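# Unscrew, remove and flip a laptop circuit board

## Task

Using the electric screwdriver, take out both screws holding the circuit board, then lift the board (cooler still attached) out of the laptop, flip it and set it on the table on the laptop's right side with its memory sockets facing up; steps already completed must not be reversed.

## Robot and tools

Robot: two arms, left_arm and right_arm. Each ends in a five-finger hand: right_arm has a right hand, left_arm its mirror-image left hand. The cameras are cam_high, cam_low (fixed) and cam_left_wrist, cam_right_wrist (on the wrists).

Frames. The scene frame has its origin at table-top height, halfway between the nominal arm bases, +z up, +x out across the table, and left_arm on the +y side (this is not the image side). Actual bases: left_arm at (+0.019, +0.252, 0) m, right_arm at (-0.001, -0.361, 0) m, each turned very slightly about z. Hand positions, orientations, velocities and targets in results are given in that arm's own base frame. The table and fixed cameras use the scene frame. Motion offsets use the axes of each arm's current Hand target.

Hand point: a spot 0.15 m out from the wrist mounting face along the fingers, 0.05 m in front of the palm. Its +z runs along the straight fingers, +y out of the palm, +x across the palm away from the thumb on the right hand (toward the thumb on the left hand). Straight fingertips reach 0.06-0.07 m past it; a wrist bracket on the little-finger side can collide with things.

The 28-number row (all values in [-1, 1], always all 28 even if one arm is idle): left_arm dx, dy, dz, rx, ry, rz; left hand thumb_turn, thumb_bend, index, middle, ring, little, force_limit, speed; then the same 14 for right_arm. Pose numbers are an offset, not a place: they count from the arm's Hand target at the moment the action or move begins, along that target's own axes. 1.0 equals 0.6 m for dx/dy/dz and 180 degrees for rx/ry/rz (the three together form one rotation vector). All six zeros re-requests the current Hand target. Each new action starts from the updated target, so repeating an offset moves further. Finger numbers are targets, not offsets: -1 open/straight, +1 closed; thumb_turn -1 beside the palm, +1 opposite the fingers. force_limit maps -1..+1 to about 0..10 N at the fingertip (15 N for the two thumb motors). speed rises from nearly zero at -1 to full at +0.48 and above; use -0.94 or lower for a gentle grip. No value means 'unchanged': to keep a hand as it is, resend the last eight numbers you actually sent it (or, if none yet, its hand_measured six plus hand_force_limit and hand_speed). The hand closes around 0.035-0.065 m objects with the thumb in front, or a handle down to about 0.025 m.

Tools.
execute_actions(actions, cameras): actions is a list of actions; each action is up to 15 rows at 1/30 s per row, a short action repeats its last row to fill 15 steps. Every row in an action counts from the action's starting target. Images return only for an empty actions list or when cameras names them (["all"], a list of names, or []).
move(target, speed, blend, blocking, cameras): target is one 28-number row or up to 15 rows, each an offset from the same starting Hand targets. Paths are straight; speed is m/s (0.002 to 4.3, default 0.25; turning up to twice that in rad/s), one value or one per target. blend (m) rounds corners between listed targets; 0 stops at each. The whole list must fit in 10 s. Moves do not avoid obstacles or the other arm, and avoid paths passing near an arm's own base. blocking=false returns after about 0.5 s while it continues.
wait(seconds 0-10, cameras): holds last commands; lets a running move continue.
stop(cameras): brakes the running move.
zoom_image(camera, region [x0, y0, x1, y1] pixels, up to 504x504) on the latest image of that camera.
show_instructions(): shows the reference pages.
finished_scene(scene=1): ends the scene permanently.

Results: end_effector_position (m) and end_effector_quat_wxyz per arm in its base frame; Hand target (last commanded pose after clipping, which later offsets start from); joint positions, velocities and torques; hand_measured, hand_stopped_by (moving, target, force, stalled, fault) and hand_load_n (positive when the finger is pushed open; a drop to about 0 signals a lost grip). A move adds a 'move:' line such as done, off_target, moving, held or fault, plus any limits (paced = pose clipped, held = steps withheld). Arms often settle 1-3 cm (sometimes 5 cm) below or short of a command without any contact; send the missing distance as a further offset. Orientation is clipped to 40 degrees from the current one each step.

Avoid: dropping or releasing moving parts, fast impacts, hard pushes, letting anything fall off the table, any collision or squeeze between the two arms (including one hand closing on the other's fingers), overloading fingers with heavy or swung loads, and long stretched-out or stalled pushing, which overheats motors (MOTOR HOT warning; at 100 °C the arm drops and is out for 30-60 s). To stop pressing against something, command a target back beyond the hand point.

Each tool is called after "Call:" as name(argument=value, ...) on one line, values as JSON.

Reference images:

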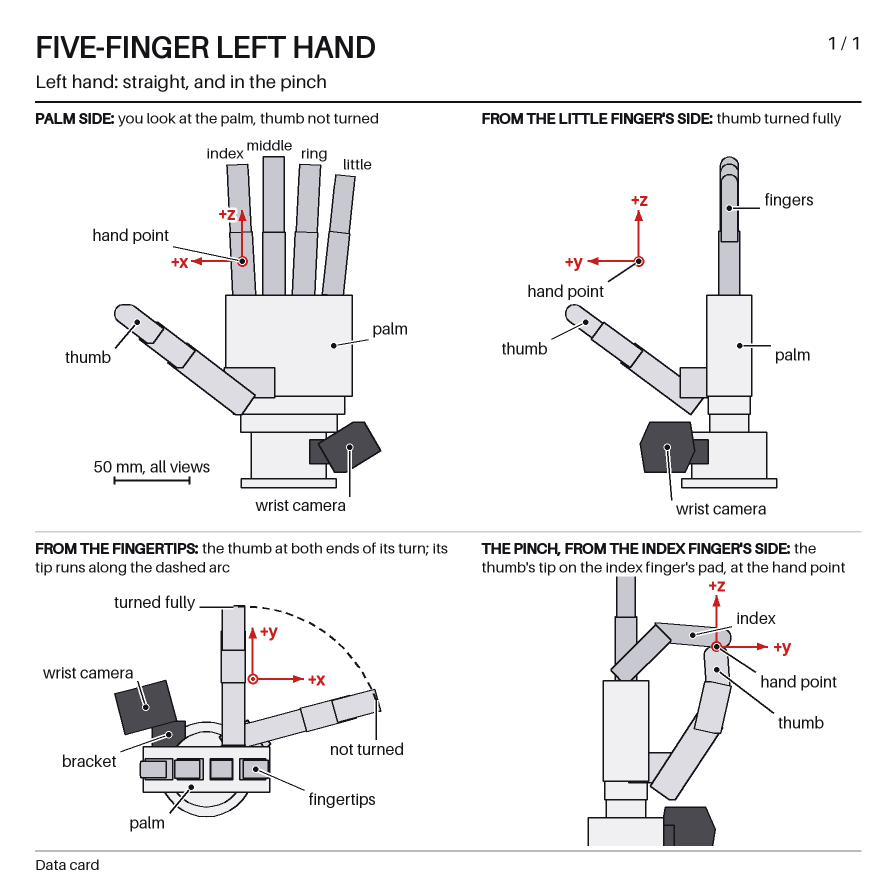

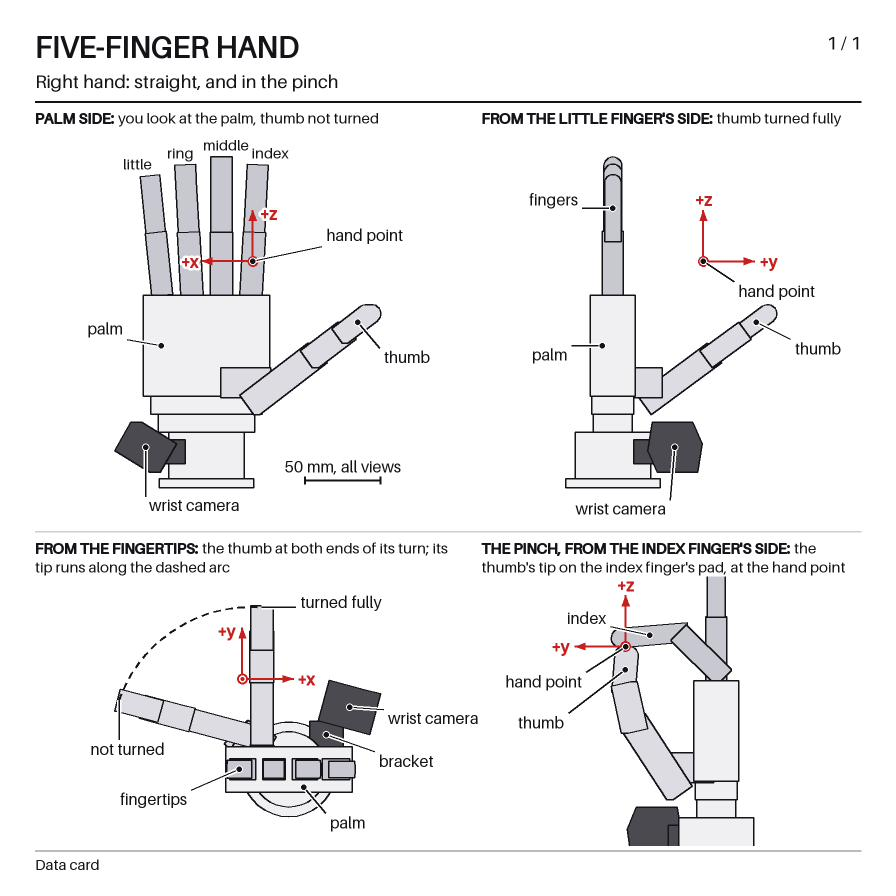

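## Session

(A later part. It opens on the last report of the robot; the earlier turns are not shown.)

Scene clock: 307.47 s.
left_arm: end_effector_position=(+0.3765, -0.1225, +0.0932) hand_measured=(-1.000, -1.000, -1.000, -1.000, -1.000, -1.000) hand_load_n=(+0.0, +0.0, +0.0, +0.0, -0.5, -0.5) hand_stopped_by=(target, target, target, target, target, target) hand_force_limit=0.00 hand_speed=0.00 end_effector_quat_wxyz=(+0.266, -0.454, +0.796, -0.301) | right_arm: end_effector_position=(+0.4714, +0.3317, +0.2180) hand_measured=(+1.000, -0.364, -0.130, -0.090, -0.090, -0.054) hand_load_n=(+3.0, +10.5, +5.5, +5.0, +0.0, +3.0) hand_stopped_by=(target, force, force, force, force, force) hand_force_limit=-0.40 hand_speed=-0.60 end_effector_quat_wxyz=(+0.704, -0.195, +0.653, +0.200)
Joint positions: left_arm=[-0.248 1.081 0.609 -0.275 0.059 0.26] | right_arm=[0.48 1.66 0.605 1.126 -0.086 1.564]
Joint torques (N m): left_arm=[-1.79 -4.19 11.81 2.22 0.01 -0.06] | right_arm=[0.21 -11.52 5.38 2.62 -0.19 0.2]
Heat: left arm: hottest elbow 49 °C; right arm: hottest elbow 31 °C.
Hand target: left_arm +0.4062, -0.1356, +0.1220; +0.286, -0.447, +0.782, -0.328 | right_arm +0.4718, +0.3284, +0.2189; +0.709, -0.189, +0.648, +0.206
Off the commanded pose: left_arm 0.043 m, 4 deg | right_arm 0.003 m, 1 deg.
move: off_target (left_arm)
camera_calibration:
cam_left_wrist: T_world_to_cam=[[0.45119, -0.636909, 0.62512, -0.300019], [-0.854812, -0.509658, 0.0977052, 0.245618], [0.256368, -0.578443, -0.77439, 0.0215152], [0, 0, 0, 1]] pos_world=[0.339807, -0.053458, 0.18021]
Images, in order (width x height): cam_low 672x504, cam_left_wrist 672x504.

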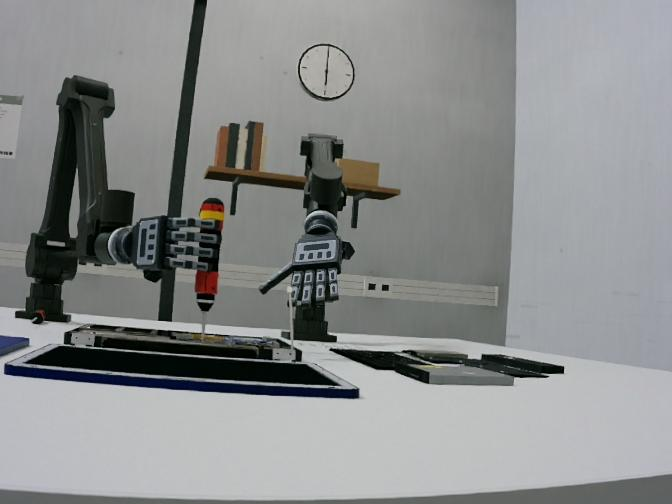

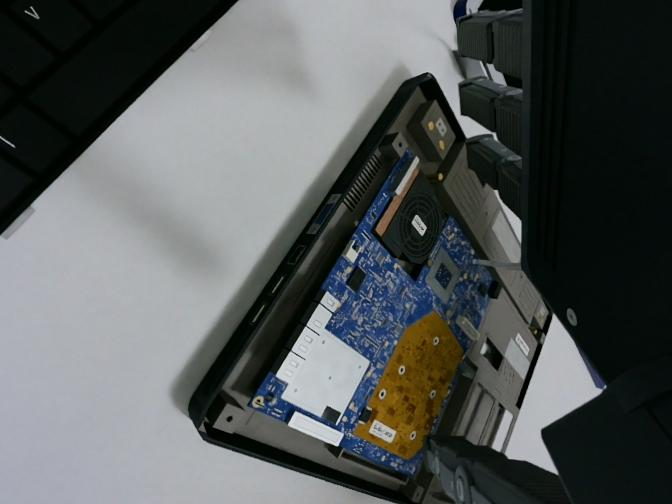

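Call:
move(target=[0,0,0,0,0,0,-1,-1,-1,-1,-1,-1,0,0,0.0080,-0.0001,-0.0040,0,0,0,1,0.4,0.3,0.3,0.3,0.3,-0.4,-0.6], speed=0.02, cameras=["cam_left_wrist","cam_low"])

Call:
zoom_image(camera="cam_left_wrist", region=[462, 248, 490, 276])

Scene clock: 309.27 s.
left_arm: end_effector_position=(+0.3765, -0.1225, +0.0932) hand_measured=(-1.000, -1.000, -1.000, -1.000, -1.000, -1.000) hand_load_n=(+0.0, +0.0, +0.0, +0.0, +0.0, +0.0) hand_stopped_by=(target, target, target, target, target, target) hand_force_limit=0.00 hand_speed=0.00 end_effector_quat_wxyz=(+0.266, -0.454, +0.796, -0.301) | right_arm: end_effector_position=(+0.4699, +0.3308, +0.2165) hand_measured=(+1.000, -0.364, -0.130, -0.090, -0.090, -0.054) hand_load_n=(+2.5, +10.5, +5.5, +5.0, +0.0, +3.0) hand_stopped_by=(target, force, force, force, force, force) hand_force_limit=-0.40 hand_speed=-0.60 end_effector_quat_wxyz=(+0.706, -0.193, +0.650, +0.202)
Joint positions: left_arm=[-0.248 1.081 0.609 -0.275 0.059 0.26] | right_arm=[0.48 1.671 0.6 1.151 -0.087 1.568]
Joint torques (N m): left_arm=[-1.61 -4.13 11.75 2.24 0.01 -0.05] | right_arm=[0.26 -11.4 5.08 2.48 -0.17 0.16]
Heat: left arm: hottest elbow 49 °C; right arm: hottest elbow 31 °C.
Hand target: left_arm +0.4062, -0.1356, +0.1220; +0.286, -0.447, +0.782, -0.328 | right_arm +0.4702, +0.3274, +0.2140; +0.709, -0.189, +0.647, +0.206
Off the commanded pose: left_arm 0.043 m, 4 deg | right_arm 0.004 m, 1 deg.
move: off_target (left_arm)
camera_calibration:
cam_left_wrist: T_world_to_cam=[[0.45119, -0.636909, 0.62512, -0.300019], [-0.854812, -0.509658, 0.0977052, 0.245618], [0.256368, -0.578443, -0.77439, 0.0215152], [0, 0, 0, 1]] pos_world=[0.339807, -0.053458, 0.18021]
Images, in order (width x height): cam_low 672x504, cam_left_wrist 672x504.

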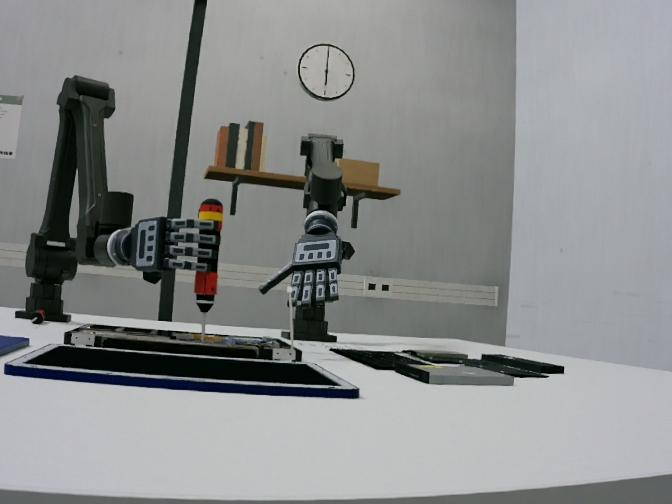

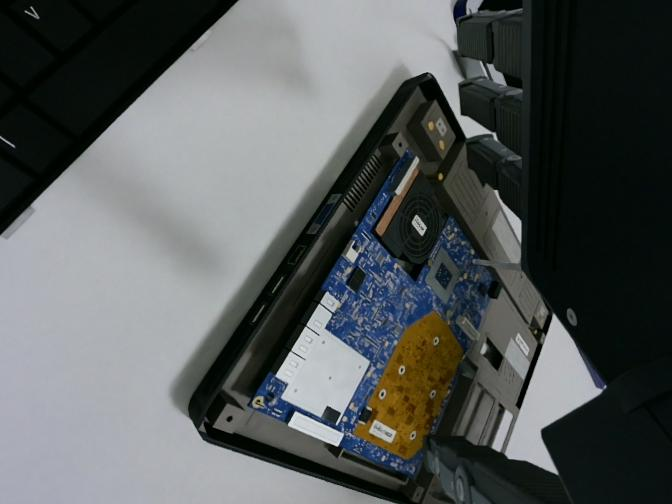

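Scaled by 18.000 from the camera's 672x504 image, which has a finer 960x720 frame.

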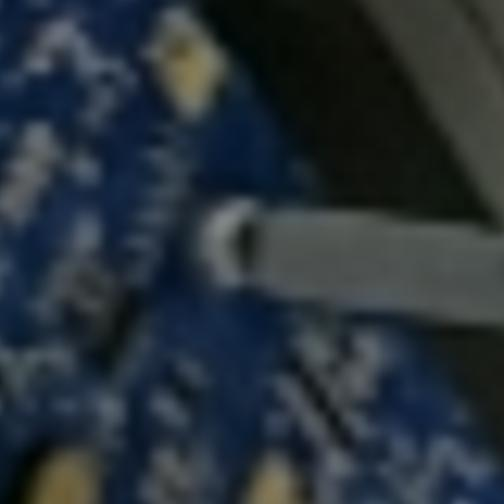

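Call:
wait(seconds=1, cameras=["cam_left_wrist","cam_low"])

Call:
zoom_image(camera="cam_left_wrist", region=[462, 248, 490, 276])

Call:
zoom_image(camera="cam_low", region=[180, 315, 220, 350])

Scene clock: 311.03 s.
left_arm: end_effector_position=(+0.3765, -0.1225, +0.0932) hand_measured=(-1.000, -1.000, -1.000, -1.000, -1.000, -1.000) hand_load_n=(+0.0, +0.0, +0.0, +0.0, +0.0, +0.0) hand_stopped_by=(target, target, target, target, target, target) hand_force_limit=0.00 hand_speed=0.00 end_effector_quat_wxyz=(+0.266, -0.454, +0.796, -0.301) | right_arm: end_effector_position=(+0.4699, +0.3308, +0.2165) hand_measured=(+1.000, -0.364, -0.130, -0.090, -0.090, -0.054) hand_load_n=(+3.0, +10.5, +5.0, +5.0, +0.0, +3.0) hand_stopped_by=(target, force, force, force, force, force) hand_force_limit=-0.40 hand_speed=-0.60 end_effector_quat_wxyz=(+0.706, -0.193, +0.650, +0.202)
Joint positions: left_arm=[-0.248 1.081 0.609 -0.275 0.059 0.26] | right_arm=[0.48 1.671 0.6 1.151 -0.087 1.568]
Joint torques (N m): left_arm=[-1.67 -3.84 11.85 2.22 0 -0.07] | right_arm=[0.26 -11.34 5.07 2.51 -0.17 0.16]
Heat: left arm: hottest elbow 49 °C; right arm: hottest elbow 31 °C.
Hand target: left_arm +0.4062, -0.1356, +0.1220; +0.286, -0.447, +0.782, -0.328 | right_arm +0.4702, +0.3274, +0.2140; +0.709, -0.189, +0.647, +0.206
Off the commanded pose: left_arm 0.043 m, 4 deg | right_arm 0.004 m, 1 deg.
wait: 1.00 s; at rest from the start
camera_calibration:
cam_left_wrist: T_world_to_cam=[[0.45119, -0.636909, 0.62512, -0.300019], [-0.854812, -0.509658, 0.0977052, 0.245618], [0.256368, -0.578443, -0.77439, 0.0215152], [0, 0, 0, 1]] pos_world=[0.339807, -0.053458, 0.18021]
Images, in order (width x height): cam_low 672x504, cam_left_wrist 672x504.

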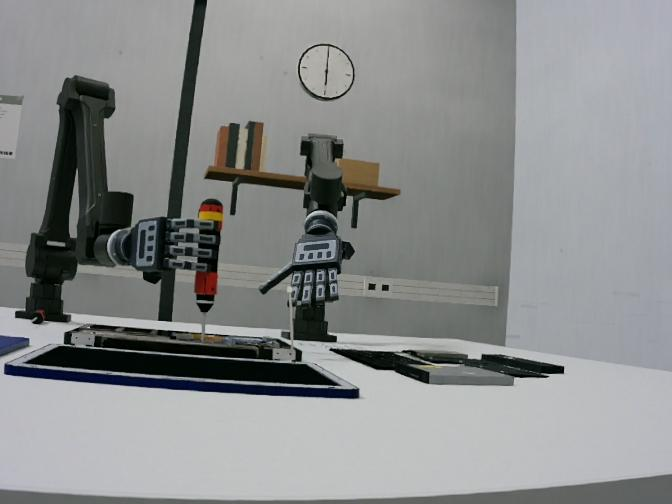

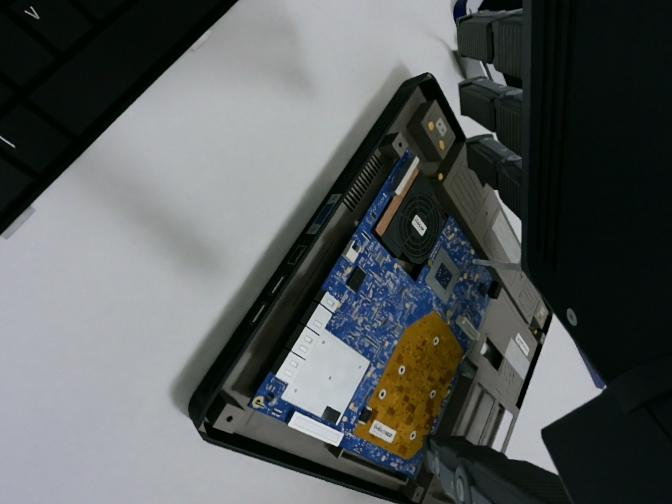

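Scaled by 18.000 from the camera's 672x504 image, which has a finer 960x720 frame.

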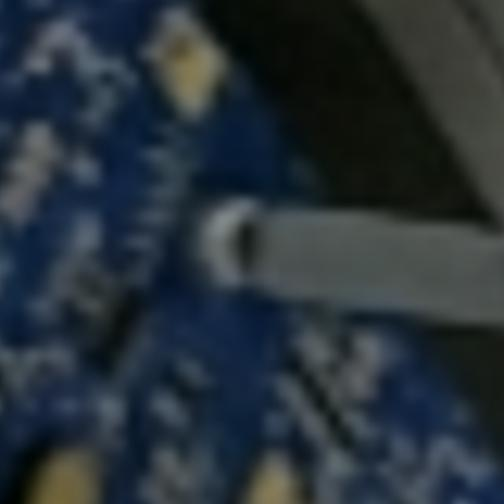

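Scaled by 12.600 from the camera's 672x504 image, which has a finer 960x720 frame.

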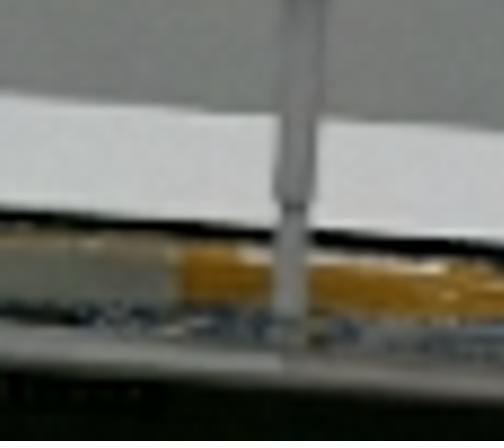

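Call:
move(target=[0,0,0,0,0,0,-1,-1,-1,-1,-1,-1,0,0,0.0080,-0.0001,-0.0040,0,0,0,1,0.4,0.3,0.3,0.3,0.3,-0.4,-0.6], speed=0.02, cameras=["cam_left_wrist","cam_low"])

Call:
zoom_image(camera="cam_left_wrist", region=[462, 248, 490, 276])

Scene clock: 314.10 s.
left_arm: end_effector_position=(+0.3765, -0.1225, +0.0932) hand_measured=(-1.000, -1.000, -1.000, -1.000, -1.000, -1.000) hand_load_n=(+0.0, +0.0, +0.0, +0.0, +0.0, +0.0) hand_stopped_by=(target, target, target, target, target, target) hand_force_limit=0.00 hand_speed=0.00 end_effector_quat_wxyz=(+0.266, -0.454, +0.796, -0.301) | right_arm: end_effector_position=(+0.4687, +0.3292, +0.2162) hand_measured=(+1.000, -0.364, -0.130, -0.090, -0.090, -0.054) hand_load_n=(+3.5, +10.5, +6.0, +5.0, +0.0, +2.5) hand_stopped_by=(target, force, force, force, force, force) hand_force_limit=-0.40 hand_speed=-0.60 end_effector_quat_wxyz=(+0.709, -0.189, +0.648, +0.206)
Joint positions: left_arm=[-0.248 1.081 0.609 -0.275 0.059 0.26] | right_arm=[0.479 1.68 0.595 1.175 -0.087 1.577]
Joint torques (N m): left_arm=[-1.73 -3.78 11.79 2.13 -0.02 -0.06] | right_arm=[0.26 -11.11 4.81 2.3 -0.19 0.14]
Heat: left arm: hottest elbow 49 °C; right arm: hottest elbow 31 °C.
Hand target: left_arm +0.4062, -0.1356, +0.1220; +0.286, -0.447, +0.782, -0.328 | right_arm +0.4685, +0.3263, +0.2088; +0.709, -0.189, +0.648, +0.206
Off the commanded pose: left_arm 0.043 m, 4 deg | right_arm 0.008 m, 0 deg.
move: off_target (left_arm)
camera_calibration:
cam_left_wrist: T_world_to_cam=[[0.45119, -0.636909, 0.62512, -0.300019], [-0.854812, -0.509658, 0.0977052, 0.245618], [0.256368, -0.578443, -0.77439, 0.0215152], [0, 0, 0, 1]] pos_world=[0.339807, -0.053458, 0.18021]
Images, in order (width x height): cam_low 672x504, cam_left_wrist 672x504.

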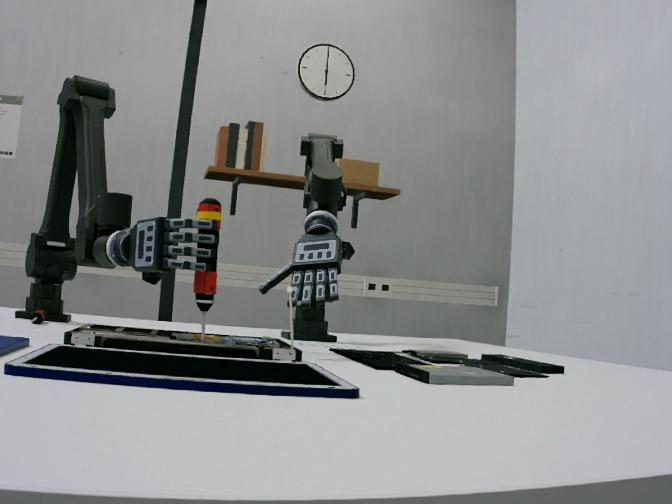

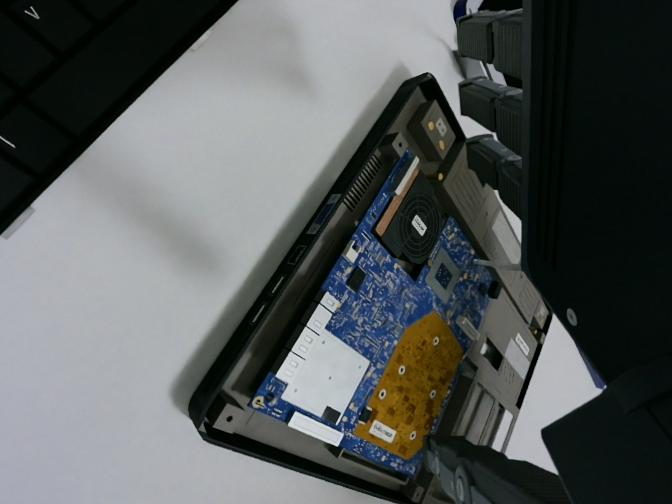

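Scaled by 18.000 from the camera's 672x504 image, which has a finer 960x720 frame.

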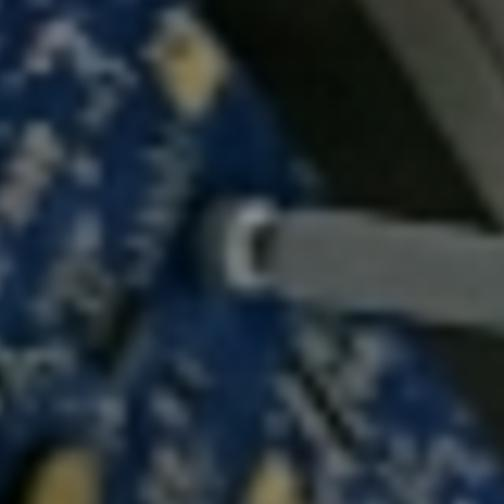

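Call:
wait(seconds=1.5, cameras=["cam_left_wrist","cam_low"])

Call:
zoom_image(camera="cam_left_wrist", region=[462, 248, 490, 276])

Scene clock: 315.87 s.
left_arm: end_effector_position=(+0.3765, -0.1225, +0.0932) hand_measured=(-1.000, -1.000, -1.000, -1.000, -1.000, -1.000) hand_load_n=(+0.0, +0.0, +0.0, -0.5, +0.0, +0.0) hand_stopped_by=(target, target, target, target, target, target) hand_force_limit=0.00 hand_speed=0.00 end_effector_quat_wxyz=(+0.266, -0.454, +0.796, -0.301) | right_arm: end_effector_position=(+0.4687, +0.3287, +0.2172) hand_measured=(+1.000, -0.364, -0.130, -0.090, -0.090, -0.054) hand_load_n=(+4.0, +10.5, +6.0, +5.5, +0.0, +2.0) hand_stopped_by=(target, force, force, force, force, force) hand_force_limit=-0.40 hand_speed=-0.60 end_effector_quat_wxyz=(+0.710, -0.188, +0.647, +0.207)
Joint positions: left_arm=[-0.248 1.081 0.609 -0.275 0.059 0.26] | right_arm=[0.478 1.68 0.595 1.178 -0.089 1.581]
Joint torques (N m): left_arm=[-1.85 -3.9 11.74 2.19 0.01 -0.08] | right_arm=[0.44 -11.05 4.79 2.24 -0.16 0.12]
Heat: left arm: hottest elbow 49 °C; right arm: hottest elbow 31 °C.
Hand target: left_arm +0.4062, -0.1356, +0.1220; +0.286, -0.447, +0.782, -0.328 | right_arm +0.4686, +0.3262, +0.2088; +0.709, -0.189, +0.648, +0.206
Off the commanded pose: left_arm 0.043 m, 4 deg | right_arm 0.009 m, 0 deg.
wait: 1.50 s; at rest from the start
camera_calibration:
cam_left_wrist: T_world_to_cam=[[0.45119, -0.636909, 0.62512, -0.300019], [-0.854812, -0.509658, 0.0977052, 0.245618], [0.256368, -0.578443, -0.77439, 0.0215152], [0, 0, 0, 1]] pos_world=[0.339807, -0.053458, 0.18021]
Images, in order (width x height): cam_low 672x504, cam_left_wrist 672x504.

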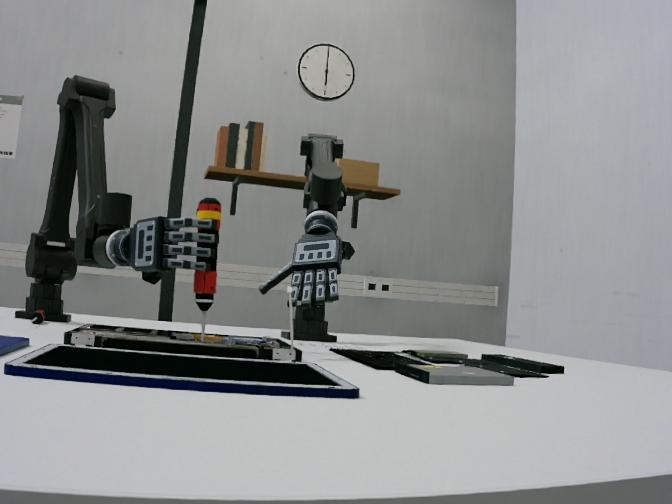

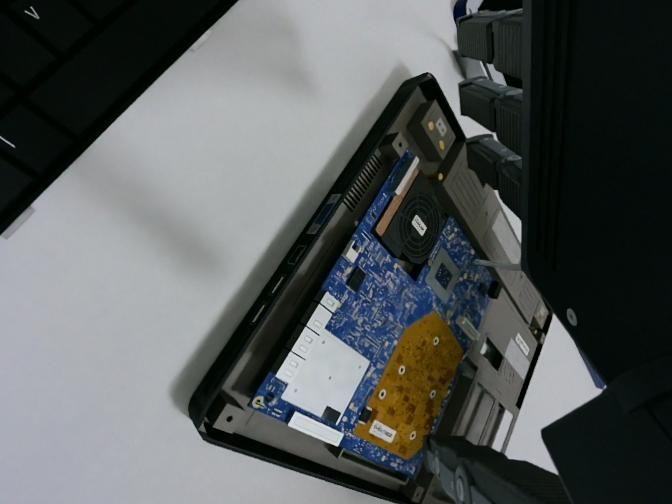

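Scaled by 18.000 from the camera's 672x504 image, which has a finer 960x720 frame.

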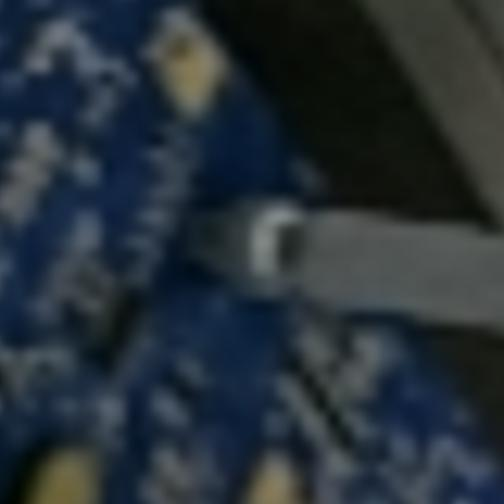

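Call:
wait(seconds=1.5, cameras=["cam_left_wrist","cam_low"])

Call:
zoom_image(camera="cam_left_wrist", region=[462, 248, 490, 276])

Scene clock: 317.77 s.
left_arm: end_effector_position=(+0.3765, -0.1225, +0.0932) hand_measured=(-1.000, -1.000, -1.000, -1.000, -1.000, -1.000) hand_load_n=(+0.0, +0.0, +0.0, +0.0, +0.0, +0.0) hand_stopped_by=(target, target, target, target, target, target) hand_force_limit=0.00 hand_speed=0.00 end_effector_quat_wxyz=(+0.266, -0.454, +0.796, -0.301) | right_arm: end_effector_position=(+0.4689, +0.3285, +0.2172) hand_measured=(+1.000, -0.364, -0.130, -0.090, -0.090, -0.054) hand_load_n=(+3.5, +10.5, +6.0, +5.0, +0.0, +2.0) hand_stopped_by=(target, force, force, force, force, force) hand_force_limit=-0.40 hand_speed=-0.60 end_effector_quat_wxyz=(+0.710, -0.188, +0.647, +0.207)
Joint positions: left_arm=[-0.248 1.081 0.609 -0.275 0.059 0.26] | right_arm=[0.477 1.68 0.595 1.178 -0.089 1.581]
Joint torques (N m): left_arm=[-1.85 -3.84 11.82 2.13 -0.01 -0.08] | right_arm=[0.32 -11.11 4.79 2.22 -0.16 0.12]
Heat: left arm: hottest elbow 49 °C; right arm: hottest elbow 31 °C.
Hand target: left_arm +0.4062, -0.1356, +0.1220; +0.286, -0.447, +0.782, -0.328 | right_arm +0.4686, +0.3262, +0.2088; +0.709, -0.189, +0.648, +0.206
Off the commanded pose: left_arm 0.043 m, 4 deg | right_arm 0.008 m, 0 deg.
wait: 1.50 s; at rest from the start
camera_calibration:
cam_left_wrist: T_world_to_cam=[[0.45119, -0.636909, 0.62512, -0.300019], [-0.854812, -0.509658, 0.0977052, 0.245618], [0.256368, -0.578443, -0.77439, 0.0215152], [0, 0, 0, 1]] pos_world=[0.339807, -0.053458, 0.18021]
Images, in order (width x height): cam_low 672x504, cam_left_wrist 672x504.

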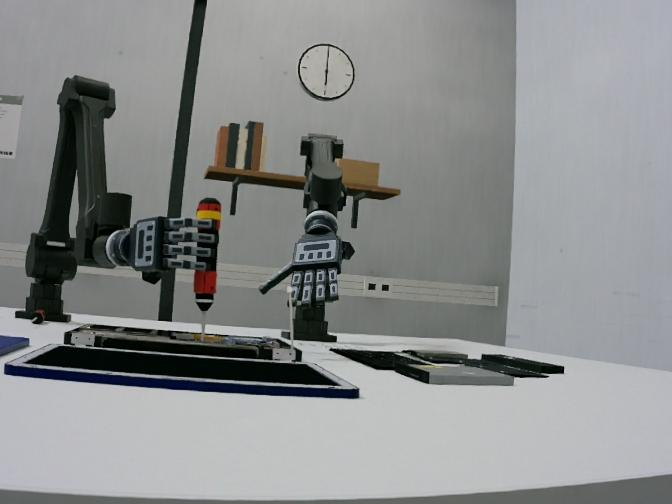

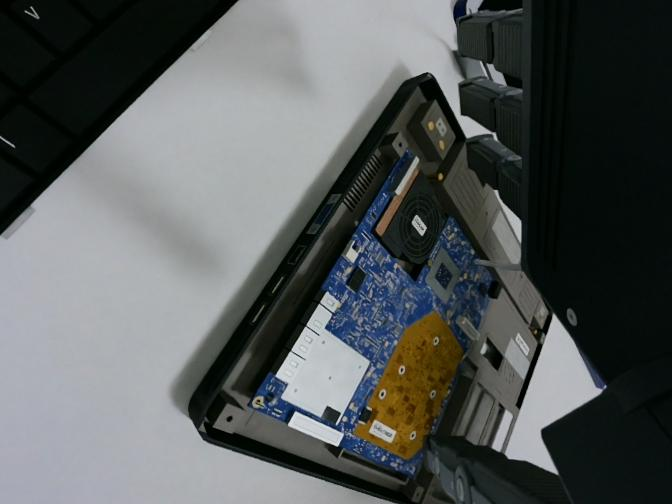

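Scaled by 18.000 from the camera's 672x504 image, which has a finer 960x720 frame.

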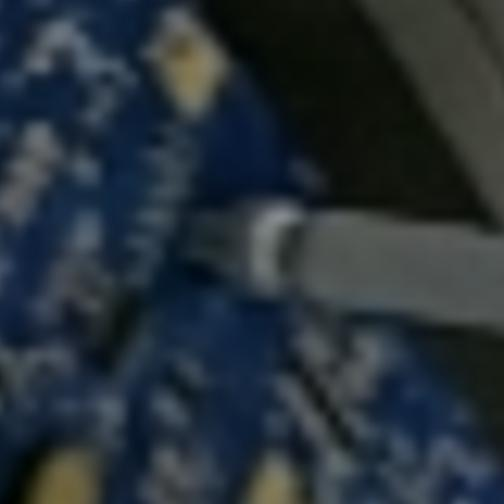

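Call:
move(target=[[0,0,0,0,0,0,-1,-1,-1,-1,-1,-1,0,0,-0.0498,0,0.0046,0,0,0,1,0.4,0.3,0.3,0.3,0.3,-0.4,-0.6],[0,0,0,0,0,0,-1,-1,-1,-1,-1,-1,0,0,-0.1493,-0.0002,0.0137,0,0,0,1,0.4,0.3,0.3,0.3,0.3,-0.4,-0.6]], speed=[0.04,0.08], blend=0.01, cameras=["cam_left_wrist","cam_low","cam_high"])

Call:
zoom_image(camera="cam_left_wrist", region=[462, 248, 490, 276])

Scene clock: 320.80 s.
left_arm: end_effector_position=(+0.3765, -0.1225, +0.0932) hand_measured=(-1.000, -1.000, -1.000, -1.000, -1.000, -1.000) hand_load_n=(+0.0, +0.0, +0.0, +0.0, +0.0, +0.0) hand_stopped_by=(target, target, target, target, target, target) hand_force_limit=0.00 hand_speed=0.00 end_effector_quat_wxyz=(+0.266, -0.454, +0.796, -0.301) | right_arm: end_effector_position=(+0.4593, +0.3233, +0.2561) hand_measured=(+1.000, -0.364, -0.130, -0.090, -0.090, -0.054) hand_load_n=(+2.0, +10.5, +4.5, +5.0, +0.0, +4.0) hand_stopped_by=(target, force, force, force, force, force) hand_force_limit=-0.40 hand_speed=-0.60 end_effector_quat_wxyz=(+0.682, -0.197, +0.677, +0.197)
Joint positions: left_arm=[-0.248 1.081 0.609 -0.275 0.059 0.26] | right_arm=[0.477 1.458 0.592 0.873 -0.087 1.57]
Joint torques (N m): left_arm=[-1.79 -3.78 11.77 2.18 0.01 -0.09] | right_arm=[0.38 -13.57 10.77 1.59 -0.2 0.14]
Heat: left arm: hottest elbow 50 °C; right arm: hottest elbow 31 °C.
Hand target: left_arm +0.4062, -0.1356, +0.1220; +0.286, -0.447, +0.782, -0.328 | right_arm +0.4688, +0.3262, +0.2989; +0.709, -0.189, +0.648, +0.206
Off the commanded pose: left_arm 0.043 m, 4 deg | right_arm 0.044 m, 5 deg.
move: off_target (left_arm, right_arm)
camera_calibration:
cam_left_wrist: T_world_to_cam=[[0.45119, -0.636909, 0.62512, -0.300019], [-0.854812, -0.509658, 0.0977052, 0.245618], [0.256368, -0.578443, -0.77439, 0.0215152], [0, 0, 0, 1]] pos_world=[0.339807, -0.053458, 0.18021]
Images, in order (width x height): cam_high 672x504, cam_low 672x504, cam_left_wrist 672x504.

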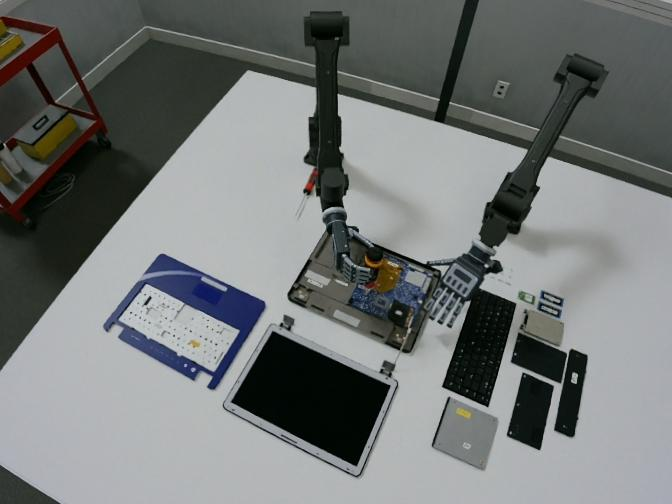

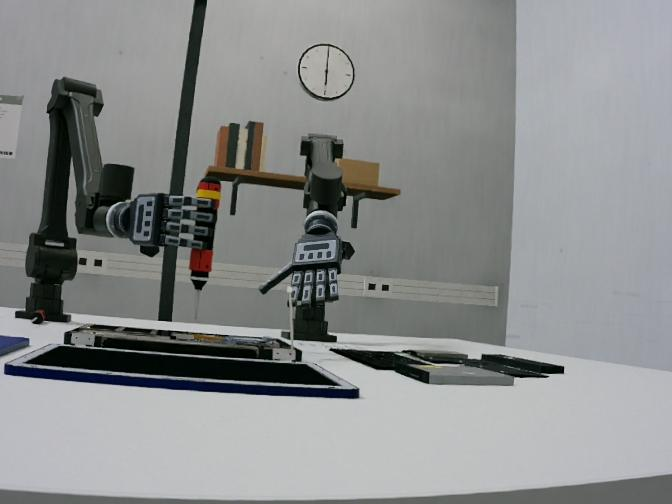

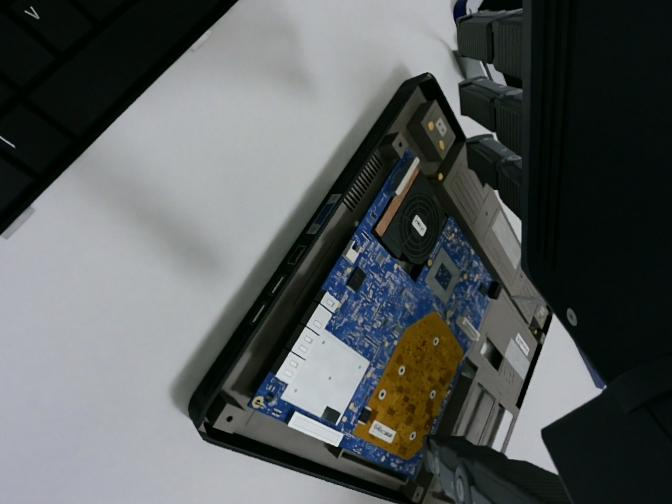

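Scaled by 18.000 from the camera's 672x504 image, which has a finer 960x720 frame.

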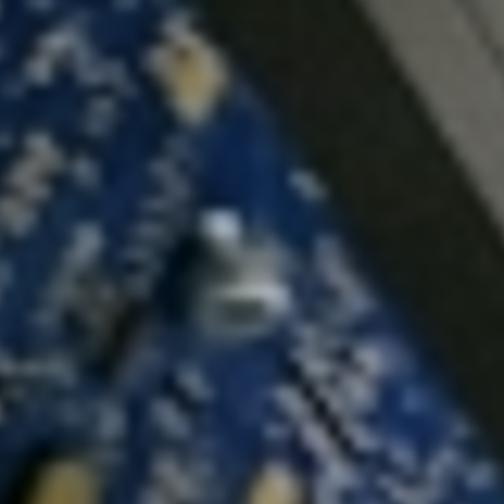

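Call:
move(target=[[0,0,0,0,0,0,-1,-1,-1,-1,-1,-1,0,0,-0.0664,0,0.0061,0,0,0,1,0.4,0.3,0.3,0.3,0.3,-0.4,-0.6],[0,0,0,0,0,0,-1,-1,-1,-1,-1,-1,0,0,-0.1302,-0.6433,-0.8626,0.4561,0.0006,-0.0419,1,0.4,0.3,0.3,0.3,0.3,-0.4,-0.6]], speed=[0.1,0.22], blend=0.03, cameras=["cam_high","cam_low","cam_left_wrist","cam_right_wrist"])

Scene clock: 337.20 s.
left_arm: end_effector_position=(+0.3765, -0.1225, +0.0932) hand_measured=(-1.000, -1.000, -1.000, -1.000, -1.000, -1.000) hand_load_n=(+0.0, +0.0, +0.0, +0.0, -0.5, +0.0) hand_stopped_by=(target, target, target, target, target, target) hand_force_limit=0.00 hand_speed=0.00 end_effector_quat_wxyz=(+0.266, -0.454, +0.796, -0.301) | right_arm: end_effector_position=(+0.2332, -0.2728, +0.2740) hand_measured=(+1.000, -0.364, -0.130, -0.090, -0.090, -0.054) hand_load_n=(+2.0, +10.5, +5.0, +5.0, +0.0, +4.0) hand_stopped_by=(target, force, force, force, force, force) hand_force_limit=-0.40 hand_speed=-0.60 end_effector_quat_wxyz=(+0.631, +0.305, +0.649, -0.295)
Joint positions: left_arm=[-0.248 1.081 0.609 -0.275 0.059 0.26] | right_arm=[-1.2 0.598 0.198 0.37 -0.323 1.564]
Joint torques (N m): left_arm=[-1.67 -3.72 11.81 2.14 -0.01 -0.07] | right_arm=[0.56 -1.03 14.27 3.36 -0.24 0.39]
Heat: left arm: hottest elbow 50 °C; right arm: hottest elbow 33 °C.
Hand target: left_arm +0.4062, -0.1356, +0.1220; +0.286, -0.447, +0.782, -0.328 | right_arm +0.2354, -0.2799, +0.3309; +0.669, +0.283, +0.611, -0.313
Off the commanded pose: left_arm 0.043 m, 4 deg | right_arm 0.057 m, 7 deg.
move: off_target (left_arm, right_arm); blend cut to 0.0201 m at target 1
camera_calibration:
cam_left_wrist: T_world_to_cam=[[0.45119, -0.636909, 0.62512, -0.300019], [-0.854812, -0.509658, 0.0977052, 0.245618], [0.256368, -0.578443, -0.77439, 0.0215152], [0, 0, 0, 1]] pos_world=[0.339807, -0.053458, 0.18021]
cam_right_wrist: T_world_to_cam=[[0.73848, 0.626377, -0.249597, 0.0655834], [-0.172257, 0.533144, 0.828302, -0.0482272], [0.651901, -0.56869, 0.501614, -0.329168], [0, 0, 0, 1]] pos_world=[0.157845, -0.202563, 0.221431]

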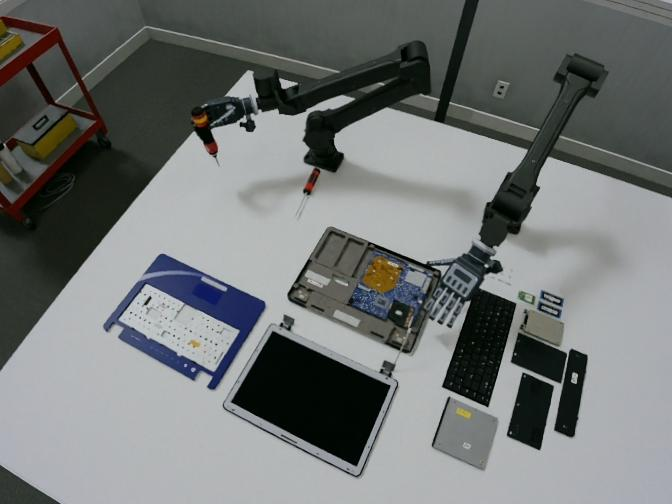

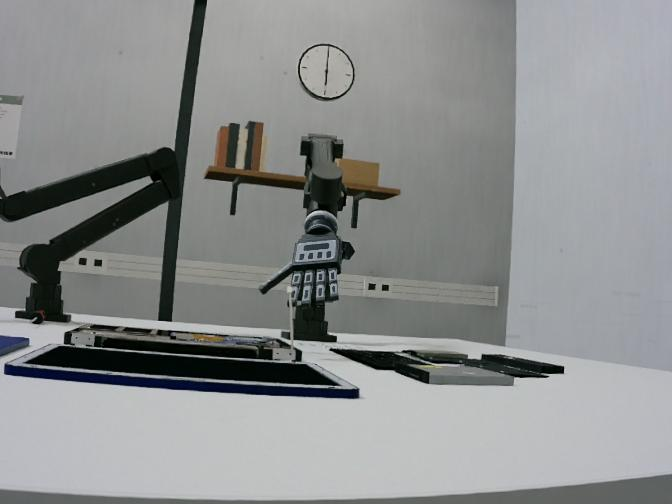

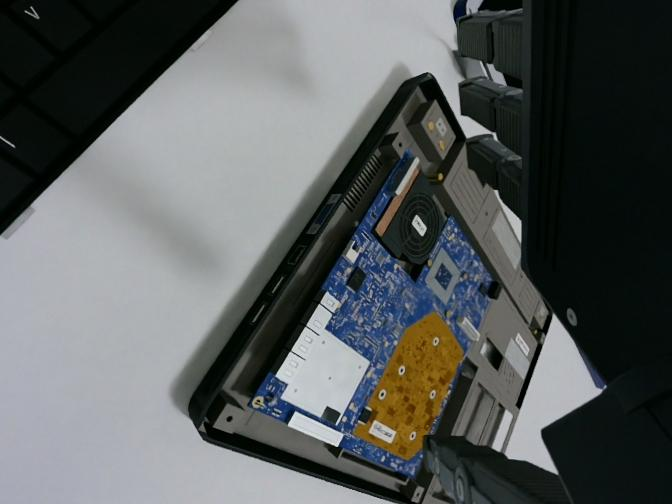

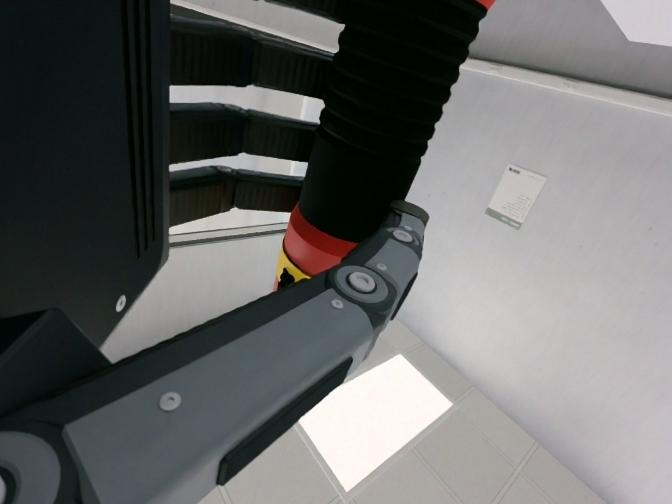

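Call:
move(target=[0,0,0,0,0,0,-1,-1,-1,-1,-1,-1,0,0,0.1658,0.0006,-0.0155,-0.0505,0.0555,-0.4694,1,0.4,0.3,0.3,0.3,0.3,-0.4,-0.6], speed=0.3, cameras=["cam_high","cam_right_wrist"])

Scene clock: 342.63 s.
left_arm: end_effector_position=(+0.3765, -0.1225, +0.0932) hand_measured=(-1.000, -1.000, -1.000, -1.000, -1.000, -1.000) hand_load_n=(+0.0, +0.0, +0.0, +0.0, +0.0, +0.0) hand_stopped_by=(target, target, target, target, target, target) hand_force_limit=0.00 hand_speed=0.00 end_effector_quat_wxyz=(+0.266, -0.454, +0.796, -0.301) | right_arm: end_effector_position=(+0.2258, -0.2658, +0.1742) hand_measured=(+1.000, -0.364, -0.130, -0.090, -0.090, -0.054) hand_load_n=(+3.0, +11.0, +4.5, +5.0, -0.5, +3.0) hand_stopped_by=(target, force, force, force, force, force) hand_force_limit=-0.40 hand_speed=-0.60 end_effector_quat_wxyz=(+0.248, -0.219, +0.750, -0.573)
Joint positions: left_arm=[-0.248 1.081 0.609 -0.275 0.059 0.26] | right_arm=[-1.071 0.546 0.29 0.028 -0.188 0.08]
Joint torques (N m): left_arm=[-1.61 -3.66 11.75 2.18 -0.01 -0.07] | right_arm=[1.38 -2.37 15.98 1.52 0 -0.06]
Heat: left arm: hottest elbow 51 °C; right arm: hottest elbow 35 °C.
Hand target: left_arm +0.4062, -0.1356, +0.1220; +0.286, -0.447, +0.782, -0.328 | right_arm +0.2354, -0.2798, +0.2310; +0.253, -0.225, +0.715, -0.612
Off the commanded pose: left_arm 0.043 m, 4 deg | right_arm 0.059 m, 6 deg.
move: off_target (left_arm, right_arm)
camera_calibration:
cam_right_wrist: T_world_to_cam=[[-0.242001, 0.0866644, -0.966398, 0.244645], [0.286292, 0.958037, 0.0142225, 0.180701], [0.927077, -0.27323, -0.256657, -0.121729], [0, 0, 0, 1]] pos_world=[0.120323, -0.227581, 0.202612]
Images, in order (width x height): cam_high 672x504, cam_right_wrist 672x504.

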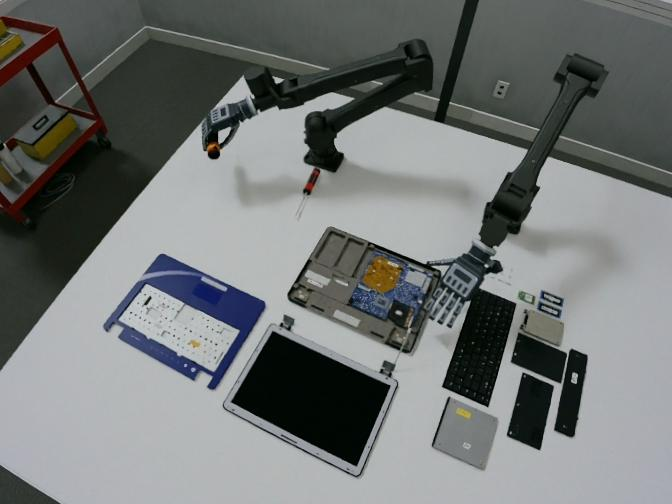

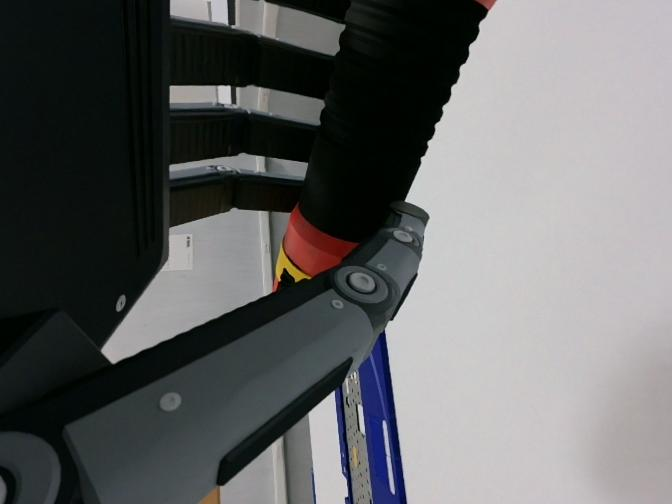

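Call:
move(target=[0,0,0,0,0,0,-1,-1,-1,-1,-1,-1,0,0,0.0173,0.1978,0.0247,0,0,0,1,0.4,0.3,0.3,0.3,0.3,-0.4,-0.6], speed=0.12, cameras=["cam_high","cam_right_wrist","cam_low"])

Scene clock: 345.47 s.
left_arm: end_effector_position=(+0.3765, -0.1225, +0.0932) hand_measured=(-1.000, -1.000, -1.000, -1.000, -1.000, -1.000) hand_load_n=(+0.0, +0.0, +0.0, +0.0, +0.0, +0.0) hand_stopped_by=(target, target, target, target, target, target) hand_force_limit=0.00 hand_speed=0.00 end_effector_quat_wxyz=(+0.266, -0.454, +0.796, -0.301) | right_arm: end_effector_position=(+0.2283, -0.2713, +0.0887) hand_measured=(+1.000, -0.364, -0.130, -0.090, -0.090, -0.054) hand_load_n=(+3.0, +11.0, +5.0, +5.0, +0.0, +3.0) hand_stopped_by=(target, force, force, force, force, force) hand_force_limit=-0.40 hand_speed=-0.60 end_effector_quat_wxyz=(+0.247, -0.219, +0.742, -0.583)
Joint positions: left_arm=[-0.248 1.081 0.609 -0.275 0.059 0.26] | right_arm=[-1.068 0.887 0.103 0.582 -0.181 0.076]
Joint torques (N m): left_arm=[-1.55 -4.07 11.81 2.14 0.01 -0.07] | right_arm=[1.2 -2.49 8.47 3.43 -0.26 -0.01]
Heat: left arm: hottest elbow 51 °C; right arm: hottest elbow 35 °C.
Hand target: left_arm +0.4062, -0.1356, +0.1220; +0.286, -0.447, +0.782, -0.328 | right_arm +0.2354, -0.2798, +0.1109; +0.253, -0.226, +0.715, -0.612
Off the commanded pose: left_arm 0.043 m, 4 deg | right_arm 0.025 m, 5 deg.
move: off_target (left_arm, right_arm)
camera_calibration:
cam_right_wrist: T_world_to_cam=[[-0.234875, 0.0625449, -0.970011, 0.155066], [0.289225, 0.957225, -0.0083114, 0.187565], [0.927999, -0.282504, -0.242918, -0.151353], [0, 0, 0, 1]] pos_world=[0.122628, -0.231998, 0.115209]
Images, in order (width x height): cam_high 672x504, cam_low 672x504, cam_right_wrist 672x504.

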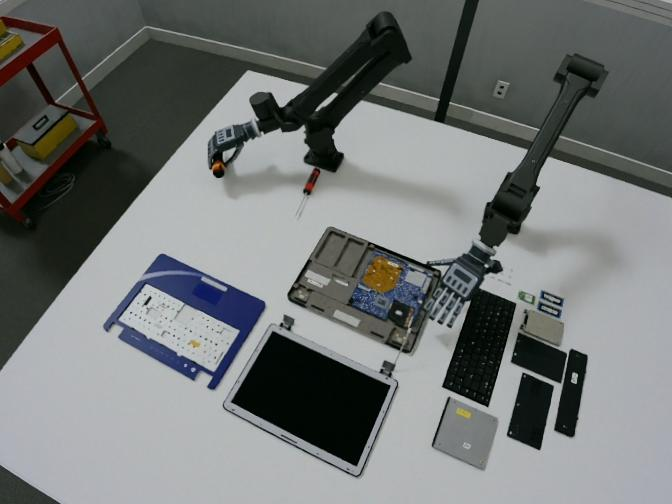

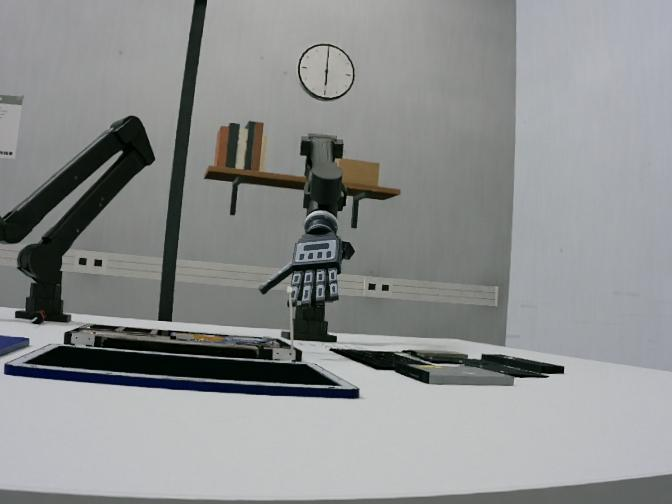

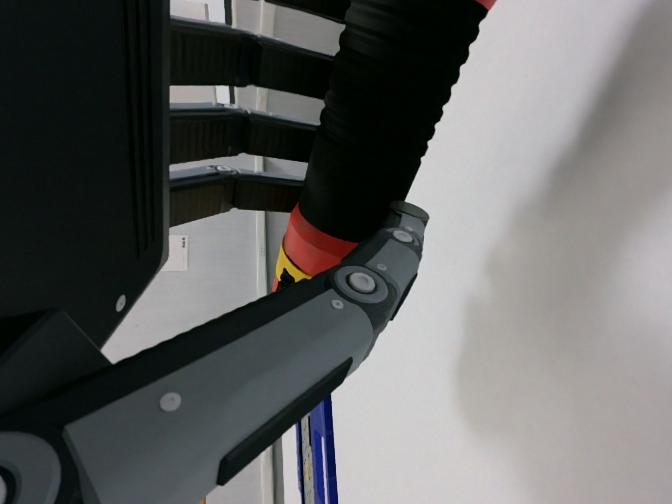

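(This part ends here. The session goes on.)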